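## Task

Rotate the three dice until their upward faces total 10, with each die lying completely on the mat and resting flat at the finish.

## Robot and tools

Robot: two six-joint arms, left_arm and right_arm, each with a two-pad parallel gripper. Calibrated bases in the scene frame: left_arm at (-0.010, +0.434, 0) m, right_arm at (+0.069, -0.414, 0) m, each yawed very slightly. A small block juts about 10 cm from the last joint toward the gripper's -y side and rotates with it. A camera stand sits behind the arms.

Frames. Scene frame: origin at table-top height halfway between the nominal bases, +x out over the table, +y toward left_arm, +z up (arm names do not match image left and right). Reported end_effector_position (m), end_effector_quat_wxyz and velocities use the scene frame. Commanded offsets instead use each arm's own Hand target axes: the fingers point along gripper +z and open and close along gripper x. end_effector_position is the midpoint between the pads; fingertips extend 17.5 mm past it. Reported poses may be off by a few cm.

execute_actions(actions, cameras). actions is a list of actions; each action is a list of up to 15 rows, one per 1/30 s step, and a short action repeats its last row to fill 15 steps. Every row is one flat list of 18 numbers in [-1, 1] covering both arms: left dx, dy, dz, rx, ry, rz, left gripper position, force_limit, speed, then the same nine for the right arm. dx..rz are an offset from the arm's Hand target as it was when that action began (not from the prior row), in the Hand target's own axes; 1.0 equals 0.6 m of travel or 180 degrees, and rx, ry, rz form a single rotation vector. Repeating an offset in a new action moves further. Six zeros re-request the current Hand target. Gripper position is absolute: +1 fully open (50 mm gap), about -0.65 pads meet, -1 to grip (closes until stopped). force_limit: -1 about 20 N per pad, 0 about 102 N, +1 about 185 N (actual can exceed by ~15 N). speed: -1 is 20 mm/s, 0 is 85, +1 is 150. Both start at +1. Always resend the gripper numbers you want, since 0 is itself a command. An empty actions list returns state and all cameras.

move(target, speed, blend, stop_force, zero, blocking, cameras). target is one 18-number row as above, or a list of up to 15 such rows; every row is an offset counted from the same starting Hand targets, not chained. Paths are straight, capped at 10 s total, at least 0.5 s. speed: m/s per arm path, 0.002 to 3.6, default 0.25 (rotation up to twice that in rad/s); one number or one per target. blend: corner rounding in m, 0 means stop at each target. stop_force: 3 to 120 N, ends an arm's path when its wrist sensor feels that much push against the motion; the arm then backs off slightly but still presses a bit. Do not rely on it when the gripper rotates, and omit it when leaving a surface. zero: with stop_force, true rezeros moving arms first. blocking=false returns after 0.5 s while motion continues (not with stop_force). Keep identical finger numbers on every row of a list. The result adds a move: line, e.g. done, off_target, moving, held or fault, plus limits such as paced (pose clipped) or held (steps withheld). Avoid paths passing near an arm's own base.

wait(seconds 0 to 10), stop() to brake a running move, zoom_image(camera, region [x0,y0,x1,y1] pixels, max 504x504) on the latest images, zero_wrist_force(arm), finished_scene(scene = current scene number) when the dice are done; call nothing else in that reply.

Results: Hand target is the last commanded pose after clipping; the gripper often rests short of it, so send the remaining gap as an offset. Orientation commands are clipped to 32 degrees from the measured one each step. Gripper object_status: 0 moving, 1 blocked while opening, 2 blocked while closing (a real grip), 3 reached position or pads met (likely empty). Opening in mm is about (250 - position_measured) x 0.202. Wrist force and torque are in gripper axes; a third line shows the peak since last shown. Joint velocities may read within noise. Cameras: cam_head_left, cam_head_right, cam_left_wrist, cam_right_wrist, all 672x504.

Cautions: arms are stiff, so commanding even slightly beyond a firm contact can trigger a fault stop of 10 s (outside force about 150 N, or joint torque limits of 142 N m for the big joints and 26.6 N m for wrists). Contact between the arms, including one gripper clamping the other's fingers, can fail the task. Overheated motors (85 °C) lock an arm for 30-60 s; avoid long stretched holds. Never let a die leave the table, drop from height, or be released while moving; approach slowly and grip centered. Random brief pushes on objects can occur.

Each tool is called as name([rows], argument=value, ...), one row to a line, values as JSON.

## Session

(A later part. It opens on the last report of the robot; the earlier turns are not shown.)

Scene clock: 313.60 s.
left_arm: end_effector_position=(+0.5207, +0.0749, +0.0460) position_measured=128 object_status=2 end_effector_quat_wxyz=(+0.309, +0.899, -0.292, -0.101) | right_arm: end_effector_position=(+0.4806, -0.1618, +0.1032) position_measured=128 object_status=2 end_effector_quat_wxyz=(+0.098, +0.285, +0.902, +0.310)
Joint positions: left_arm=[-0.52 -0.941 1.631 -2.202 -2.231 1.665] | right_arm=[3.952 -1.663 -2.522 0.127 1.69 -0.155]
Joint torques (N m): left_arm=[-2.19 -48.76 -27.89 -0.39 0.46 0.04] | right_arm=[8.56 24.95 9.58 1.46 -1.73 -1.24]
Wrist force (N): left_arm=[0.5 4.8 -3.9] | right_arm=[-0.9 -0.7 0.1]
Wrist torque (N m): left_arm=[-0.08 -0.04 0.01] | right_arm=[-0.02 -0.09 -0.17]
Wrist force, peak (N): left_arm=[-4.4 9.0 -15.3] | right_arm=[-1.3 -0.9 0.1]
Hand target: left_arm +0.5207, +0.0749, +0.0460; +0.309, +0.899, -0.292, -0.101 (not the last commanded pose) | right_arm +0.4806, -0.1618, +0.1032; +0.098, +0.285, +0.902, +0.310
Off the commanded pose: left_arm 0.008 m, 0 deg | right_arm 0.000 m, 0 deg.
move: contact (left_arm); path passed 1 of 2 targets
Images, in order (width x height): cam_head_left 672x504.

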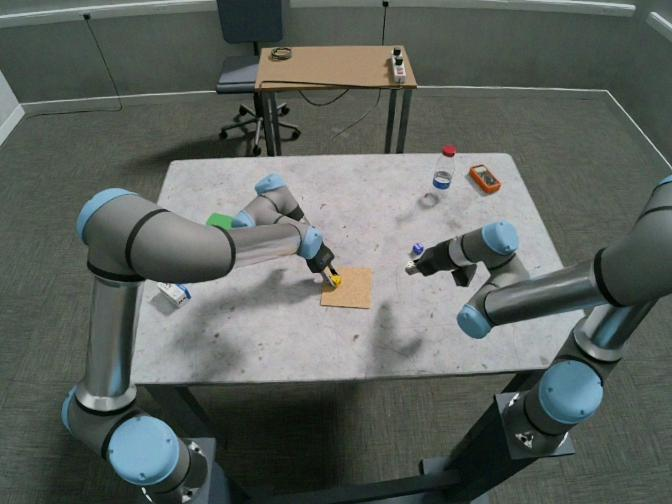

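move([
  [0,0,0,0,0,0,0.4,-0.9,-0.6,0,0,0,0,0,0,-1,-0.9,-0.6],
  [0,0,-0.2,0,0,0,0.4,-0.9,-0.6,0,0,0,0,0,0,-1,-0.9,-0.6],
], speed=0.2, cameras=["all"])

zoom_image(camera="cam_head_left", region=[305, 250, 385, 320])

Scene clock: 319.33 s.
left_arm: end_effector_position=(+0.5642, +0.1346, +0.1405) position_measured=92 object_status=3 end_effector_quat_wxyz=(+0.309, +0.899, -0.292, -0.101) | right_arm: end_effector_position=(+0.4806, -0.1618, +0.1032) position_measured=128 object_status=2 end_effector_quat_wxyz=(+0.098, +0.285, +0.902, +0.310)
Joint positions: left_arm=[-0.41 -1.02 1.456 -1.864 -2.22 1.803] | right_arm=[3.952 -1.663 -2.522 0.127 1.69 -0.155]
Joint torques (N m): left_arm=[5.4 -43.77 -30.93 -0.74 -4.38 -0.82] | right_arm=[8.38 25.72 10.06 1.54 -1.46 -1.22]
Wrist force (N): left_arm=[0.0 -0.9 0.6] | right_arm=[-0.8 -0.7 0.0]
Wrist torque (N m): left_arm=[-0.11 -0.08 0.16] | right_arm=[-0.02 -0.10 -0.16]
Wrist force, peak (N): left_arm=[0.5 4.9 -4.0] | right_arm=[-1.1 -1.0 -0.1]
Hand target: left_arm +0.5642, +0.1346, +0.1406; +0.309, +0.899, -0.292, -0.101 | right_arm +0.4806, -0.1618, +0.1032; +0.098, +0.285, +0.902, +0.310
Off the commanded pose: left_arm 0.000 m, 0 deg | right_arm 0.000 m, 0 deg.
move: done
camera_calibration:
cam_left_wrist: T_world_to_cam=[[0.798874, -0.601317, -0.0147906, -0.353362], [-0.30833, -0.430494, 0.848297, 0.131946], [-0.516462, -0.673121, -0.529315, 0.590856], [0, 0, 0, 1]] pos_world=[0.628129, 0.242037, 0.195593]
cam_right_wrist: T_world_to_cam=[[-0.814864, 0.579645, -0.00301124, 0.493929], [0.309699, 0.439754, 0.843032, -0.148405], [0.489983, 0.686024, -0.537855, 0.0618504], [0, 0, 0, 1]] pos_world=[0.41814, -0.263473, 0.159864]

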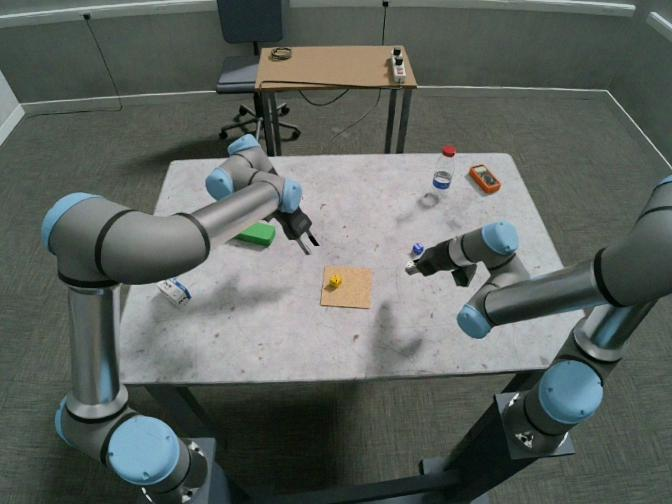

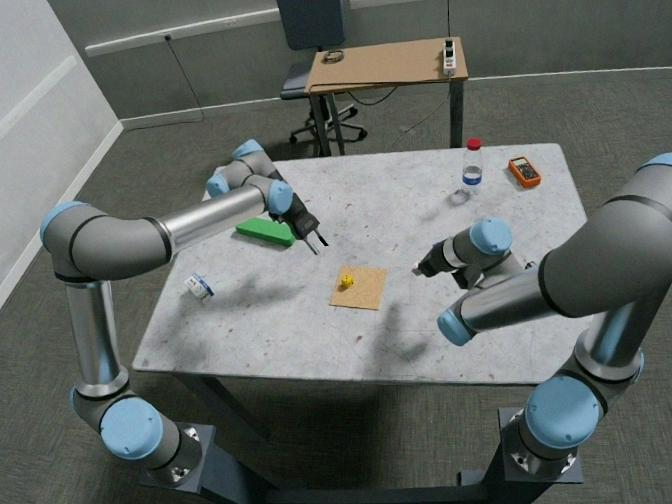

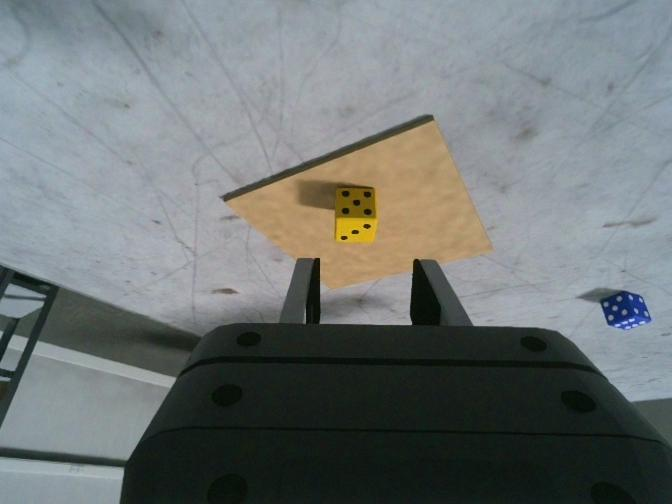

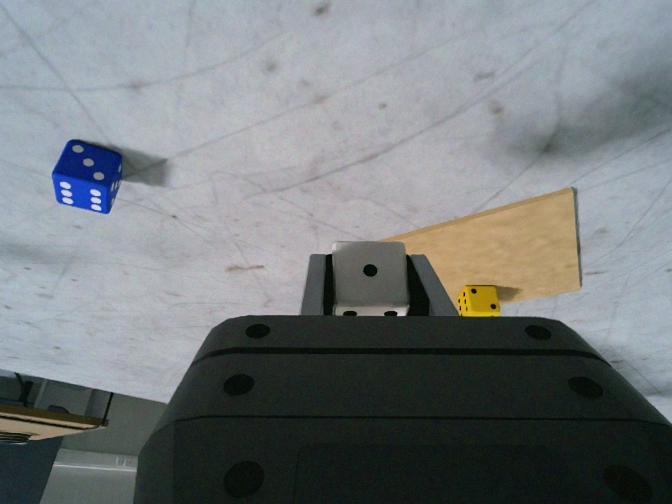

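Scaled by 6.300 from the camera's 672x504 image, which has a finer 960x720 frame.

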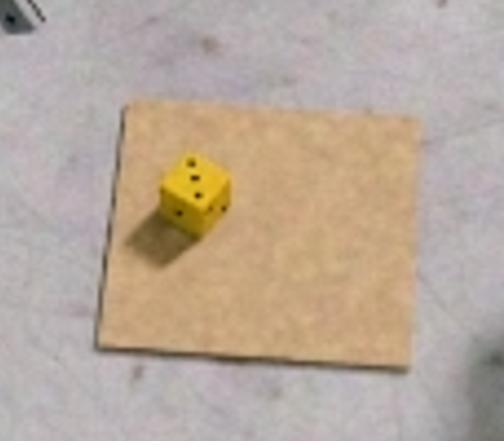

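move(target=[0,0,-0.1,0,0,0,0.4,-0.9,-0.6,0.1325,0.1458,0.1413,0.3599,0.0727,0.5915,-1,-0.9,-0.6], speed=0.3, cameras=["all"])

zoom_image(camera="cam_head_left", region=[305, 250, 385, 320])

Scene clock: 340.60 s.
left_arm: end_effector_position=(+0.5860, +0.1644, +0.1880) position_measured=92 object_status=3 end_effector_quat_wxyz=(+0.309, +0.899, -0.292, -0.101) | right_arm: end_effector_position=(+0.4852, -0.0171, +0.0902) position_measured=128 object_status=2 end_effector_quat_wxyz=(-0.403, +0.828, +0.351, -0.171)
Joint positions: left_arm=[-0.357 -1.03 1.331 -1.69 -2.211 1.868] | right_arm=[3.831 -2.096 -1.773 -1.042 2.462 1.316]
Joint torques (N m): left_arm=[-4.29 -43.71 -15.06 -4.84 0.23 -1.2] | right_arm=[8.11 38.24 17.15 -0.29 3.65 1.72]
Wrist force (N): left_arm=[-0.1 -1.1 0.7] | right_arm=[0.3 -4.5 0.6]
Wrist torque (N m): left_arm=[-0.14 -0.06 -0.02] | right_arm=[0.09 -0.21 0.30]
Wrist force, peak (N): left_arm=[-0.1 -1.4 0.6] | right_arm=[0.5 -5.1 0.4]
Hand target: left_arm +0.5860, +0.1644, +0.1879; +0.309, +0.899, -0.292, -0.101 | right_arm +0.4851, -0.0170, +0.0902; -0.403, +0.828, +0.351, -0.171
Off the commanded pose: left_arm 0.000 m, 0 deg | right_arm 0.000 m, 0 deg.
move: done
camera_calibration:
cam_left_wrist: T_world_to_cam=[[0.798848, -0.601358, -0.0144899, -0.35222], [-0.308467, -0.430212, 0.84839, 0.111267], [-0.51642, -0.673265, -0.529173, 0.647412], [0, 0, 0, 1]] pos_world=[0.650029, 0.271938, 0.243091]
cam_right_wrist: T_world_to_cam=[[0.693545, 0.720392, -0.00553602, -0.315577], [0.605535, -0.587097, -0.537257, -0.239083], [-0.390286, 0.36926, -0.8434, 0.402555], [0, 0, 0, 1]] pos_world=[0.520751, -0.0616731, 0.209318]

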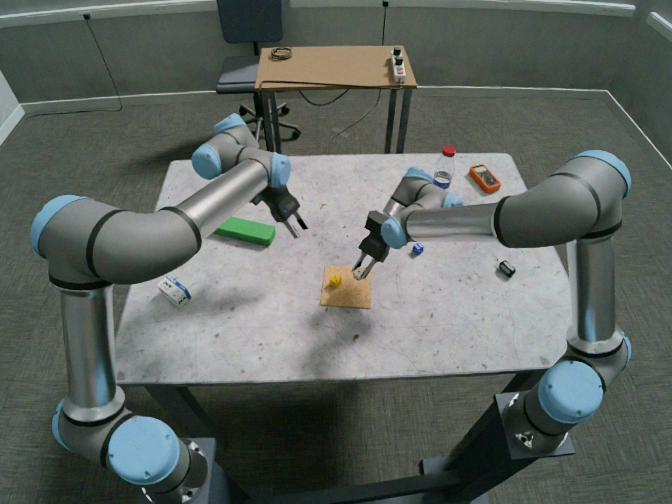

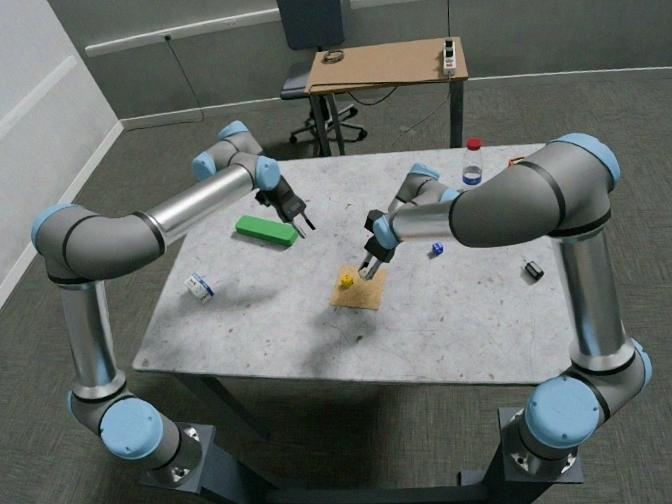

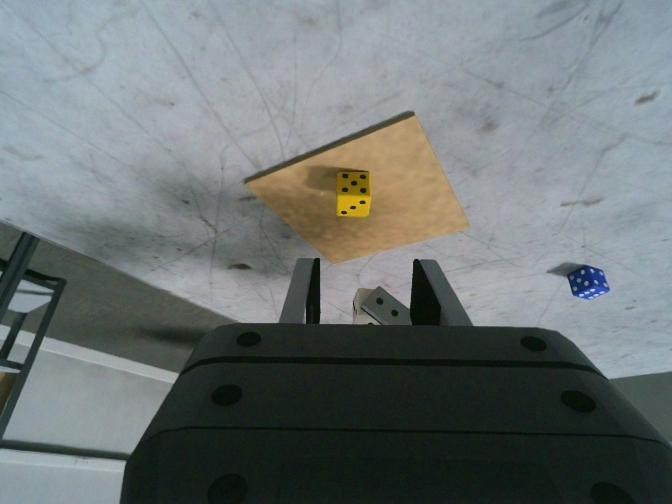

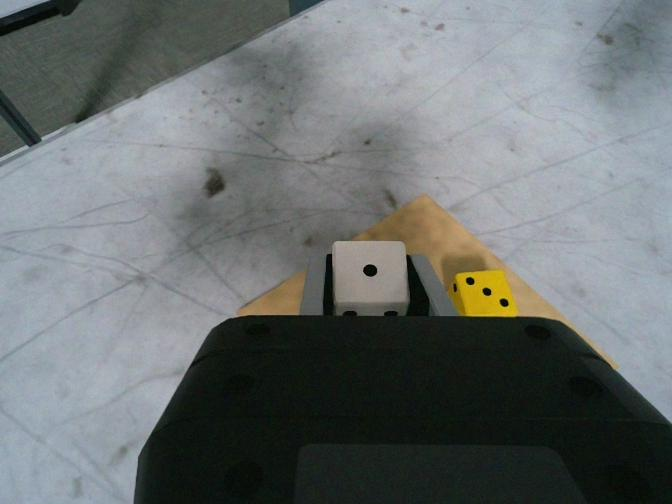

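Scaled by 6.300 from the camera's 672x504 image, which has a finer 960x720 frame.

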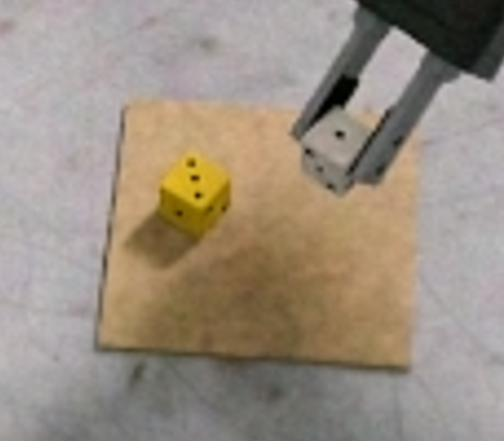

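move([
  [0,0,0,0,0,0,0.4,-0.9,-0.6,0,0.0657,0.0513,0,0,0,-1,-0.9,-0.6],
  [0,0,0,0,0,0,0.4,-0.9,-0.6,0,0.0985,0.077,0,0,0,-1,-0.9,-0.6],
], speed=[0.1,0.015], stop_force=4)

move([
  [0,0,0,0,0,0,0.4,-0.9,-0.6,0,0,0,0,0,0,0.4,-0.9,-0.6],
  [0,0,0,0,0,0,0.4,-0.9,-0.6,0,0,-0.2,0,0,0,0.4,-0.9,-0.6],
], speed=0.2, cameras=["all"])

zoom_image(camera="cam_head_left", region=[305, 250, 385, 320])

Scene clock: 352.07 s.
left_arm: end_effector_position=(+0.5860, +0.1644, +0.1879) position_measured=92 object_status=3 end_effector_quat_wxyz=(+0.309, +0.899, -0.292, -0.101) | right_arm: end_effector_position=(+0.4852, -0.0170, +0.0256) position_measured=128 object_status=2 end_effector_quat_wxyz=(-0.403, +0.828, +0.351, -0.171)
Joint positions: left_arm=[-0.357 -1.03 1.331 -1.69 -2.211 1.868] | right_arm=[3.831 -2.207 -1.803 -0.902 2.462 1.316]
Joint torques (N m): left_arm=[-6.27 -36.7 -14.97 -4.86 -3.95 -1.99] | right_arm=[-7.85 46.31 23.93 -0.3 -0.04 1.17]
Wrist force (N): left_arm=[-0.1 -1.2 0.5] | right_arm=[0.5 -7.8 -0.8]
Wrist torque (N m): left_arm=[-0.16 -0.06 -0.02] | right_arm=[-0.03 -0.23 0.24]
Wrist force, peak (N): left_arm=[-0.2 -1.4 0.7] | right_arm=[-3.2 -19.1 -10.9]
Hand target: left_arm +0.5860, +0.1644, +0.1879; +0.309, +0.899, -0.292, -0.101 | right_arm +0.4852, -0.0170, +0.0257; -0.403, +0.828, +0.351, -0.171 (not the last commanded pose)
Off the commanded pose: left_arm 0.000 m, 0 deg | right_arm 0.010 m, 0 deg.
move: contact (right_arm); path passed 1 of 2 targets

Scene clock: 353.67 s.
left_arm: end_effector_position=(+0.5860, +0.1644, +0.1879) position_measured=92 object_status=3 end_effector_quat_wxyz=(+0.309, +0.899, -0.292, -0.101) | right_arm: end_effector_position=(+0.5531, -0.0827, +0.0995) position_measured=92 object_status=3 end_effector_quat_wxyz=(-0.403, +0.828, +0.351, -0.171) end_effector_velocity=(+0.000, +0.000, +0.000) end_effector_angular_velocity=(-0.001, +0.003, +0.001)
Joint positions: left_arm=[-0.357 -1.03 1.331 -1.69 -2.211 1.868] | right_arm=[3.684 -2.144 -1.607 -1.329 2.421 1.097]
Joint velocities: left_arm=[within noise] | right_arm=[0 -0.001 0.001 -0.005 0 -0.002]
Joint torques (N m): left_arm=[-6.43 -37.49 -15.09 -4.91 -3.95 -2.01] | right_arm=[-8.78 48.87 27.07 -0.98 4.21 -1.4]
Wrist force (N): left_arm=[-0.3 -1.0 0.5] | right_arm=[0.6 -5.9 0.3]
Wrist torque (N m): left_arm=[-0.13 -0.03 -0.02] | right_arm=[-0.09 -0.29 0.09]
Wrist force, peak (N): left_arm=[-0.5 -1.2 0.7] | right_arm=[0.5 -6.1 -2.3]
Hand target: left_arm +0.5860, +0.1644, +0.1879; +0.309, +0.899, -0.292, -0.101 | right_arm +0.5531, -0.0828, +0.0996; -0.403, +0.828, +0.351, -0.171
Off the commanded pose: left_arm 0.000 m, 0 deg | right_arm 0.000 m, 0 deg.
move: done
camera_calibration:
cam_left_wrist: T_world_to_cam=[[0.798885, -0.601304, -0.0147086, -0.352128], [-0.308312, -0.430372, 0.848365, 0.111269], [-0.516455, -0.673211, -0.529207, 0.647324], [0, 0, 0, 1]] pos_world=[0.649929, 0.271938, 0.242992]
cam_right_wrist: T_world_to_cam=[[0.69358, 0.720354, -0.00598061, -0.315216], [0.605246, -0.587212, -0.537456, -0.313631], [-0.390671, 0.369149, -0.84327, 0.461257], [0, 0, 0, 1]] pos_world=[0.588651, -0.127373, 0.218517]

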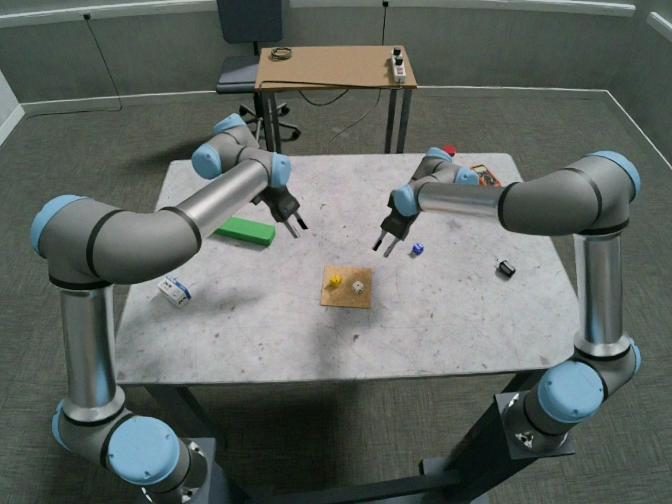

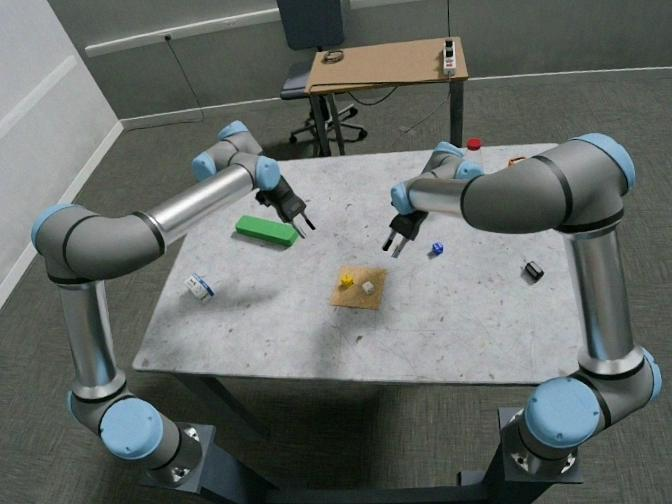

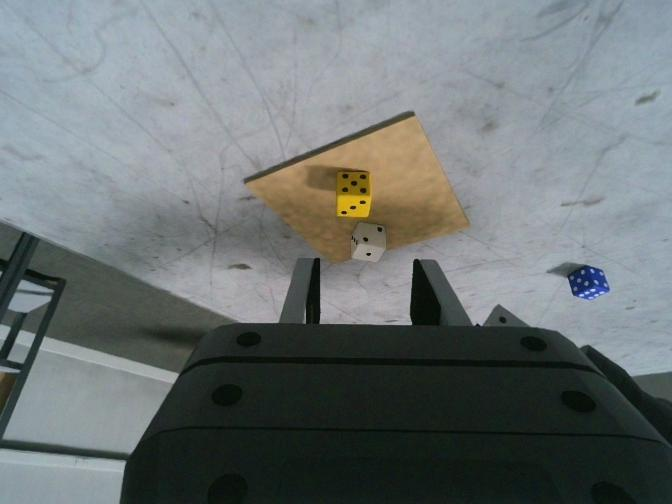

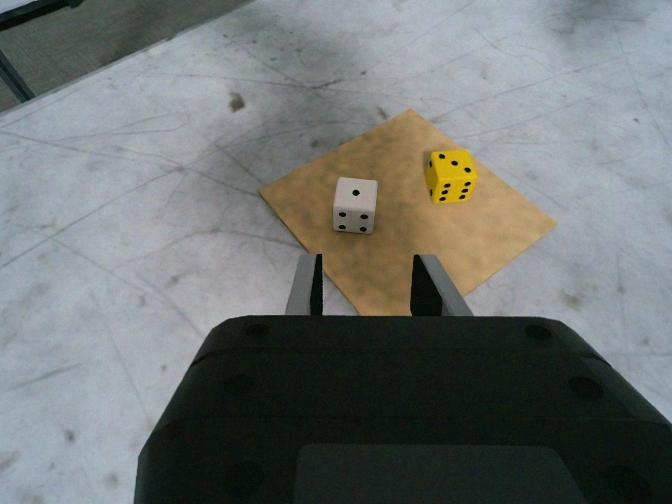

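Scaled by 6.300 from the camera's 672x504 image, which has a finer 960x720 frame.

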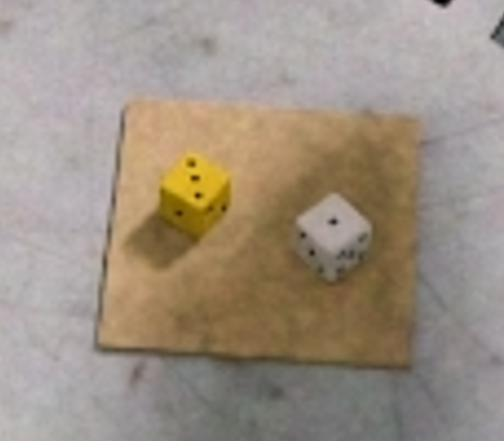

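zoom_image(camera="cam_head_left", region=[400, 235, 436, 265])

zoom_image(camera="cam_head_right", region=[420, 235, 456, 265])

Scaled by 14.000 from the camera's 672x504 image, which has a finer 960x720 frame.

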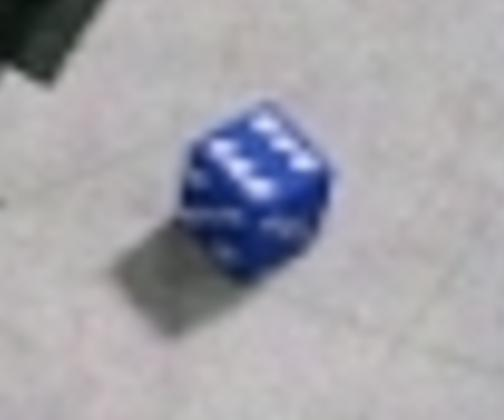

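Scaled by 14.000 from the camera's 672x504 image, which has a finer 960x720 frame.

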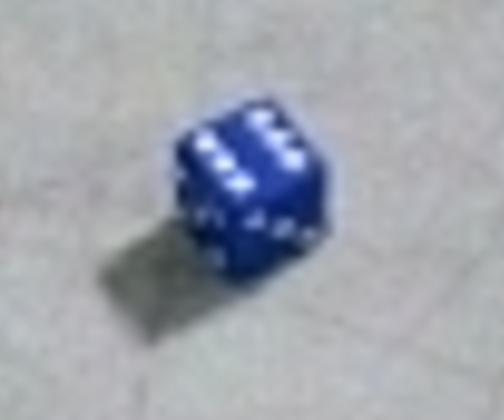

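move(target=[0,0,-0.1,0,0,0,0.4,-0.9,-0.6,-0.0697,0.0687,-0.2233,-0.2889,0,0,0.6,-0.9,-0.6], speed=0.3, cameras=["cam_right_wrist"])

zoom_image(camera="cam_right_wrist", region=[250, 150, 450, 300])

Scene clock: 366.80 s.
left_arm: end_effector_position=(+0.6078, +0.1942, +0.2351) position_measured=92 object_status=3 end_effector_quat_wxyz=(+0.309, +0.899, -0.292, -0.101) | right_arm: end_effector_position=(+0.6180, -0.2038, +0.1496) position_measured=63 object_status=3 end_effector_quat_wxyz=(+0.000, +0.921, +0.390, +0.000) end_effector_velocity=(+0.001, -0.001, +0.001) end_effector_angular_velocity=(-0.003, -0.005, +0.000)
Joint positions: left_arm=[-0.306 -1.017 1.178 -1.513 -2.201 1.93] | right_arm=[3.783 -1.848 -1.721 -1.143 1.571 1.364]
Joint velocities: left_arm=[within noise] | right_arm=[0.001 0.002 0 0 -0.005 0]
Joint torques (N m): left_arm=[-6.27 -48.95 -15.75 -4.66 -0.7 -2.29] | right_arm=[-7.44 34.3 25.62 0.13 -1.83 -0.97]
Wrist force (N): left_arm=[-0.4 -0.9 0.5] | right_arm=[0.1 -2.8 0.3]
Wrist torque (N m): left_arm=[-0.12 -0.02 -0.01] | right_arm=[0.04 -0.25 0.15]
Wrist force, peak (N): left_arm=[-0.2 -1.1 1.3] | right_arm=[0.5 -6.2 0.4]
Hand target: left_arm +0.6078, +0.1942, +0.2352; +0.309, +0.899, -0.292, -0.101 | right_arm +0.6181, -0.2039, +0.1496; +0.000, +0.921, +0.390, +0.000
Off the commanded pose: left_arm 0.000 m, 0 deg | right_arm 0.000 m, 0 deg.
move: done
camera_calibration:
cam_right_wrist: T_world_to_cam=[[0.697823, 0.71625, -0.00546379, -0.276298], [0.67655, -0.656601, 0.3334, -0.585581], [0.23521, -0.236351, -0.94277, 0.0783062], [0, 0, 0, 1]] pos_world=[0.570563, -0.168087, 0.267548]
Images, in order (width x height): cam_right_wrist 672x504.

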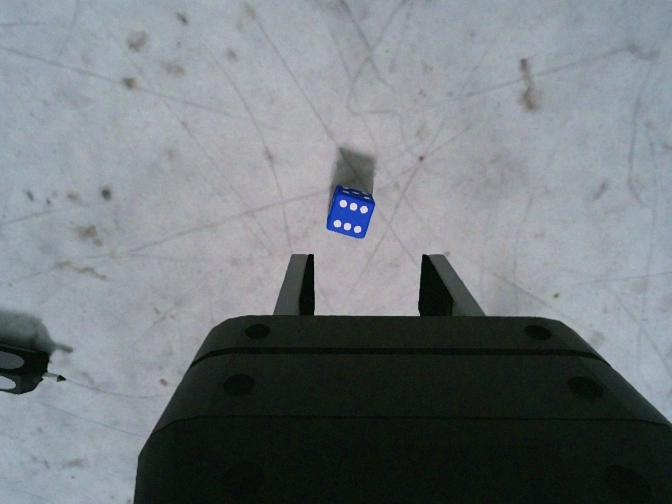

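Scaled by 2.520 from the camera's 672x504 image, which has a finer 960x720 frame.

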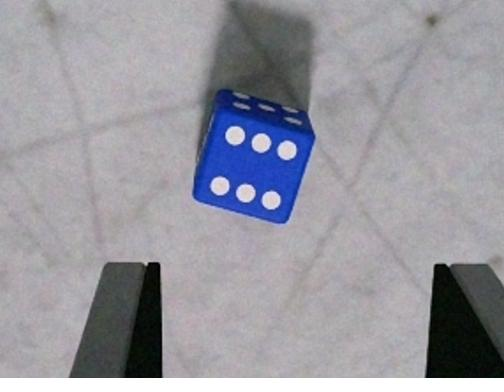

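move([
  [0,0,0,0,0,0,0.4,-0.9,-0.6,-0.0067,0.0117,0.2,0,0,0.078,0.6,-0.9,-0.6],
  [0,0,0,0,0,0,0.4,-0.9,-0.6,-0.0067,0.0117,0.275,0,0,0.078,0.6,-0.9,-0.6],
], speed=[0.12,0.015], stop_force=5, cameras=["cam_right_wrist"])

Scene clock: 381.03 s.
left_arm: end_effector_position=(+0.6078, +0.1942, +0.2352) position_measured=92 object_status=3 end_effector_quat_wxyz=(+0.309, +0.899, -0.292, -0.101) | right_arm: end_effector_position=(+0.6204, -0.2117, +0.0181) position_measured=63 object_status=3 end_effector_quat_wxyz=(+0.000, +0.962, +0.275, +0.000)
Joint positions: left_arm=[-0.306 -1.017 1.178 -1.513 -2.201 1.93] | right_arm=[3.769 -2.023 -1.869 -0.82 1.57 1.595]
Joint torques (N m): left_arm=[-6.19 -53.68 -16.02 -4.76 -4.21 -2.47] | right_arm=[8 32.62 22.61 -0.8 -1.97 1.81]
Wrist force (N): left_arm=[-0.4 -1.0 0.7] | right_arm=[-3.2 -5.9 -13.6]
Wrist torque (N m): left_arm=[-0.15 -0.02 0.00] | right_arm=[-0.05 0.08 0.02]
Wrist force, peak (N): left_arm=[-0.4 -1.3 0.7] | right_arm=[-24.4 -6.6 -46.9]
Hand target: left_arm +0.6078, +0.1942, +0.2352; +0.309, +0.899, -0.292, -0.101 | right_arm +0.6204, -0.2117, +0.0181; +0.000, +0.962, +0.275, +0.000 (not the last commanded pose)
Off the commanded pose: left_arm 0.000 m, 0 deg | right_arm 0.034 m, 0 deg.
move: contact (right_arm); path passed 1 of 2 targets
camera_calibration:
cam_right_wrist: T_world_to_cam=[[0.85074, 0.525558, -0.00539076, -0.408296], [0.49699, -0.801074, 0.333589, -0.467676], [0.171002, -0.286476, -0.942703, -0.0188413], [0, 0, 0, 1]] pos_world=[0.583006, -0.165457, 0.136048]
Images, in order (width x height): cam_right_wrist 672x504.

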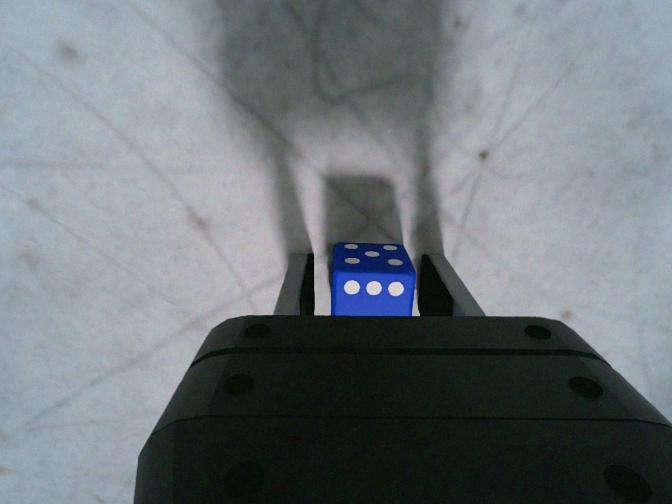

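move([
  [0,0,0,0,0,0,0.4,-0.9,-0.6,0,0,-0.005,0,0,0,0.6,-0.9,-0.6],
  [0,0,0,0,0,0,0.4,-0.9,-0.6,0,0,-0.005,0,0,0,-1,-0.9,-0.6],
  [0,0,0,0,0,0,0.4,-0.9,-0.6,0,0,-0.1365,0,0,0,-1,-0.9,-0.6],
  [0,0,0,0,0,0,0.4,-0.9,-0.6,0.0615,-0.3468,-0.1365,0,0,0,-1,-0.9,-0.6],
  [0,0,0,0,0,0,0.4,-0.9,-0.6,0.0615,-0.3468,-0.045,0,0,0,-1,-0.9,-0.6],
], speed=[0.05,0.05,0.2,0.3,0.15], blend=[0,0,0.04,0.04,0], cameras=["cam_head_left","cam_right_wrist"])

zoom_image(camera="cam_head_left", region=[305, 250, 385, 320])

Scene clock: 396.00 s.
left_arm: end_effector_position=(+0.6078, +0.1942, +0.2352) position_measured=92 object_status=3 end_effector_quat_wxyz=(+0.309, +0.899, -0.292, -0.101) | right_arm: end_effector_position=(+0.5418, -0.0155, +0.0452) position_measured=128 object_status=2 end_effector_quat_wxyz=(+0.000, +0.962, +0.275, +0.000)
Joint positions: left_arm=[-0.306 -1.017 1.178 -1.513 -2.201 1.93] | right_arm=[4.106 -2.04 -1.752 -0.921 1.57 1.932]
Joint torques (N m): left_arm=[-6.06 -53.34 -16.72 -4.62 -4.21 -2.54] | right_arm=[7.35 30.56 18.36 4.95 0.52 1.58]
Wrist force (N): left_arm=[-0.4 -1.1 0.8] | right_arm=[-0.2 -3.5 -0.4]
Wrist torque (N m): left_arm=[-0.15 -0.03 0.00] | right_arm=[-0.11 -0.23 0.13]
Wrist force, peak (N): left_arm=[-0.4 -1.4 0.8] | right_arm=[-3.4 -6.2 -14.2]
Hand target: left_arm +0.6078, +0.1942, +0.2352; +0.309, +0.899, -0.292, -0.101 | right_arm +0.5418, -0.0155, +0.0451; +0.000, +0.962, +0.275, +0.000
Off the commanded pose: left_arm 0.000 m, 0 deg | right_arm 0.000 m, 0 deg.
move: done; blend cut to 0.0394 m at target 3, 0.0275 m at target 4
camera_calibration:
cam_right_wrist: T_world_to_cam=[[0.850792, 0.525475, -0.00541097, -0.444364], [0.496904, -0.801096, 0.333664, -0.280497], [0.170998, -0.286567, -0.942676, 0.0762311], [0, 0, 0, 1]] pos_world=[0.504406, 0.0306427, 0.163049]
Images, in order (width x height): cam_head_left 672x504, cam_right_wrist 672x504.

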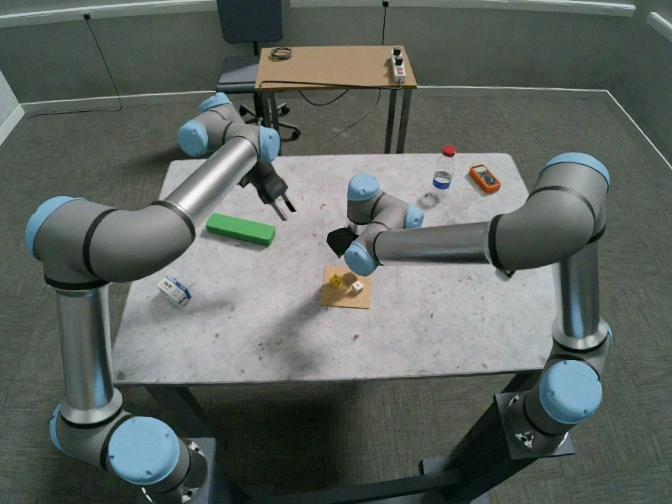

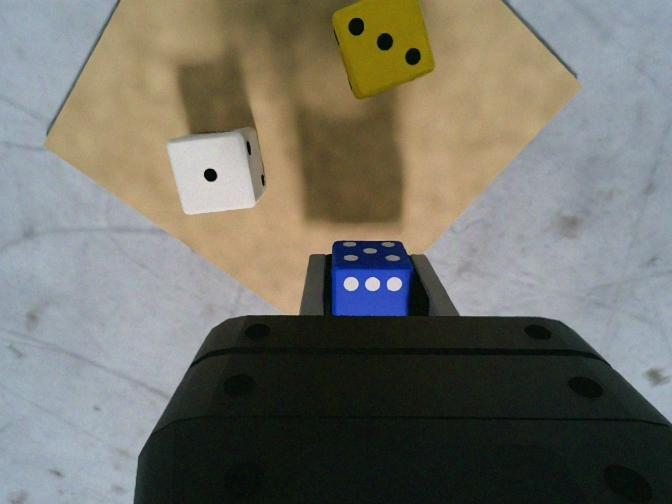

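Scaled by 6.300 from the camera's 672x504 image, which has a finer 960x720 frame.

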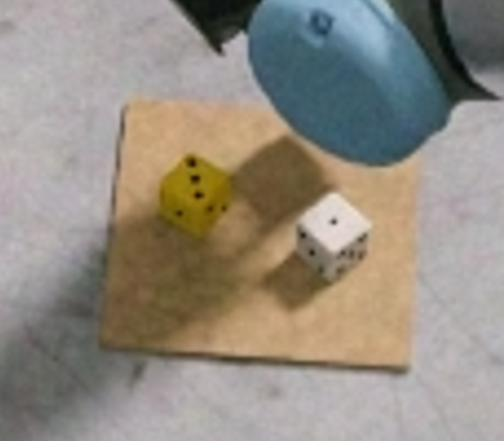

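move([
  [0,0,0,0,0,0,0.4,-0.9,-0.6,0,-0.022,0.018,0,0,0,-1,-0.9,-0.6],
  [0,0,0,0,0,0,0.4,-0.9,-0.6,0,-0.022,0.046,0,0,0,-1,-0.9,-0.6],
], speed=[0.06,0.006], stop_force=4)

move([
  [0,0,0,0,0,0,0.4,-0.9,-0.6,0,0,-0.001,0,0,0,0.3,-0.9,-0.6],
  [0,0,0,0,0,0,0.4,-0.9,-0.6,0,0,-0.2,0,0,0,0.3,-0.9,-0.6],
], speed=0.2, cameras=["cam_head_right","cam_right_wrist"])

zoom_image(camera="cam_head_right", region=[305, 250, 400, 320])

Scene clock: 410.10 s.
left_arm: end_effector_position=(+0.6078, +0.1942, +0.2352) position_measured=92 object_status=3 end_effector_quat_wxyz=(+0.309, +0.899, -0.292, -0.101) | right_arm: end_effector_position=(+0.5348, -0.0043, +0.0251) position_measured=128 object_status=2 end_effector_quat_wxyz=(+0.000, +0.962, +0.275, +0.000)
Joint positions: left_arm=[-0.306 -1.017 1.178 -1.513 -2.201 1.93] | right_arm=[4.126 -2.074 -1.761 -0.877 1.57 1.952]
Joint torques (N m): left_arm=[-5.21 -53.15 -17.44 -4.44 -4.09 -2.36] | right_arm=[-6.44 43.96 24.61 0 -2.02 -0.02]
Wrist force (N): left_arm=[-0.3 -1.0 0.6] | right_arm=[0.1 -3.6 -3.8]
Wrist torque (N m): left_arm=[-0.13 -0.03 0.00] | right_arm=[-0.10 -0.22 0.14]
Wrist force, peak (N): left_arm=[-0.4 -1.3 0.8] | right_arm=[-3.2 -2.3 -11.8]
Hand target: left_arm +0.6078, +0.1942, +0.2352; +0.309, +0.899, -0.292, -0.101 | right_arm +0.5348, -0.0043, +0.0251; +0.000, +0.962, +0.275, +0.000 (not the last commanded pose)
Off the commanded pose: left_arm 0.000 m, 0 deg | right_arm 0.008 m, 0 deg.
move: contact (right_arm); path passed 1 of 2 targets

Scene clock: 411.90 s.
left_arm: end_effector_position=(+0.6078, +0.1942, +0.2352) position_measured=92 object_status=3 end_effector_quat_wxyz=(+0.309, +0.899, -0.292, -0.101) | right_arm: end_effector_position=(+0.5348, -0.0043, +0.1450) position_measured=107 object_status=3 end_effector_quat_wxyz=(+0.000, +0.962, +0.275, +0.000)
Joint positions: left_arm=[-0.306 -1.017 1.178 -1.513 -2.201 1.93] | right_arm=[4.127 -1.924 -1.63 -1.158 1.57 1.952]
Joint torques (N m): left_arm=[-5 -52.86 -17.42 -4.51 -4.17 -2.4] | right_arm=[8.1 43.81 29.64 0.11 -0.36 1.57]
Wrist force (N): left_arm=[-0.4 -1.1 0.8] | right_arm=[0.0 -3.8 -0.8]
Wrist torque (N m): left_arm=[-0.17 -0.02 0.00] | right_arm=[-0.12 -0.19 0.15]
Wrist force, peak (N): left_arm=[-0.3 -1.4 0.8] | right_arm=[-0.1 -3.7 -4.0]
Hand target: left_arm +0.6078, +0.1942, +0.2352; +0.309, +0.899, -0.292, -0.101 | right_arm +0.5347, -0.0043, +0.1451; +0.000, +0.962, +0.275, +0.000
Off the commanded pose: left_arm 0.000 m, 0 deg | right_arm 0.000 m, 0 deg.
move: done
camera_calibration:
cam_right_wrist: T_world_to_cam=[[0.850758, 0.525531, -0.00523237, -0.443838], [0.496924, -0.801127, 0.33356, -0.301281], [0.171105, -0.286379, -0.942714, 0.174789], [0, 0, 0, 1]] pos_world=[0.497406, 0.0419428, 0.262949]
Images, in order (width x height): cam_head_right 672x504, cam_right_wrist 672x504.

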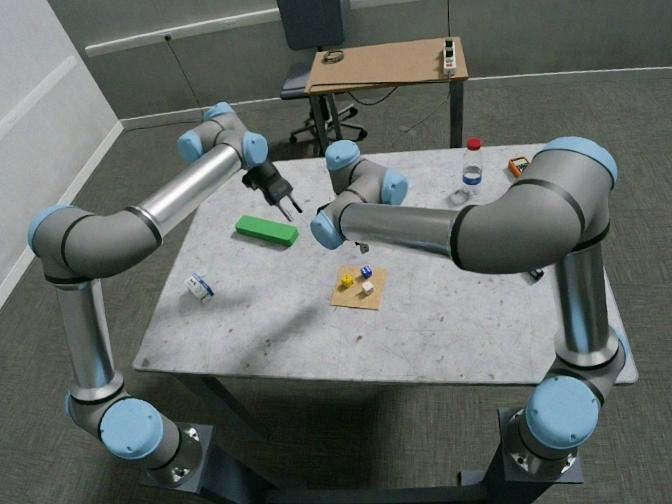

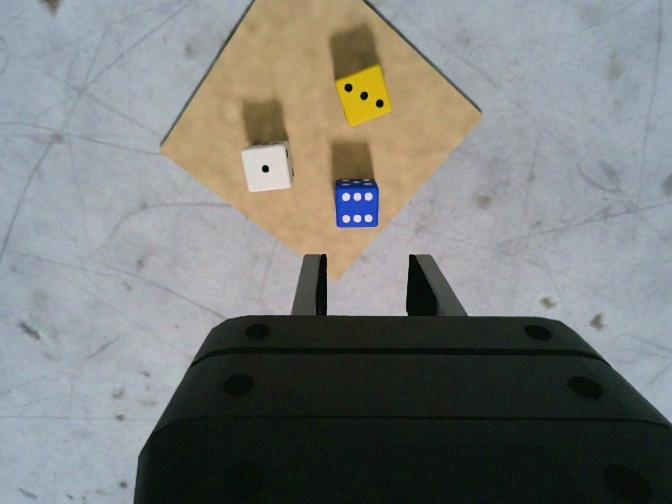

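Scaled by 5.305 from the camera's 672x504 image, which has a finer 960x720 frame.

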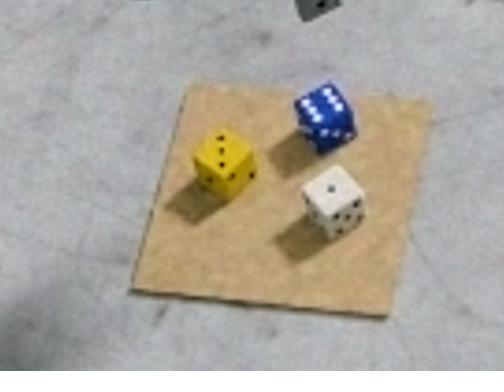

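finished_scene(scene=1)

The scene is finished: the task was done.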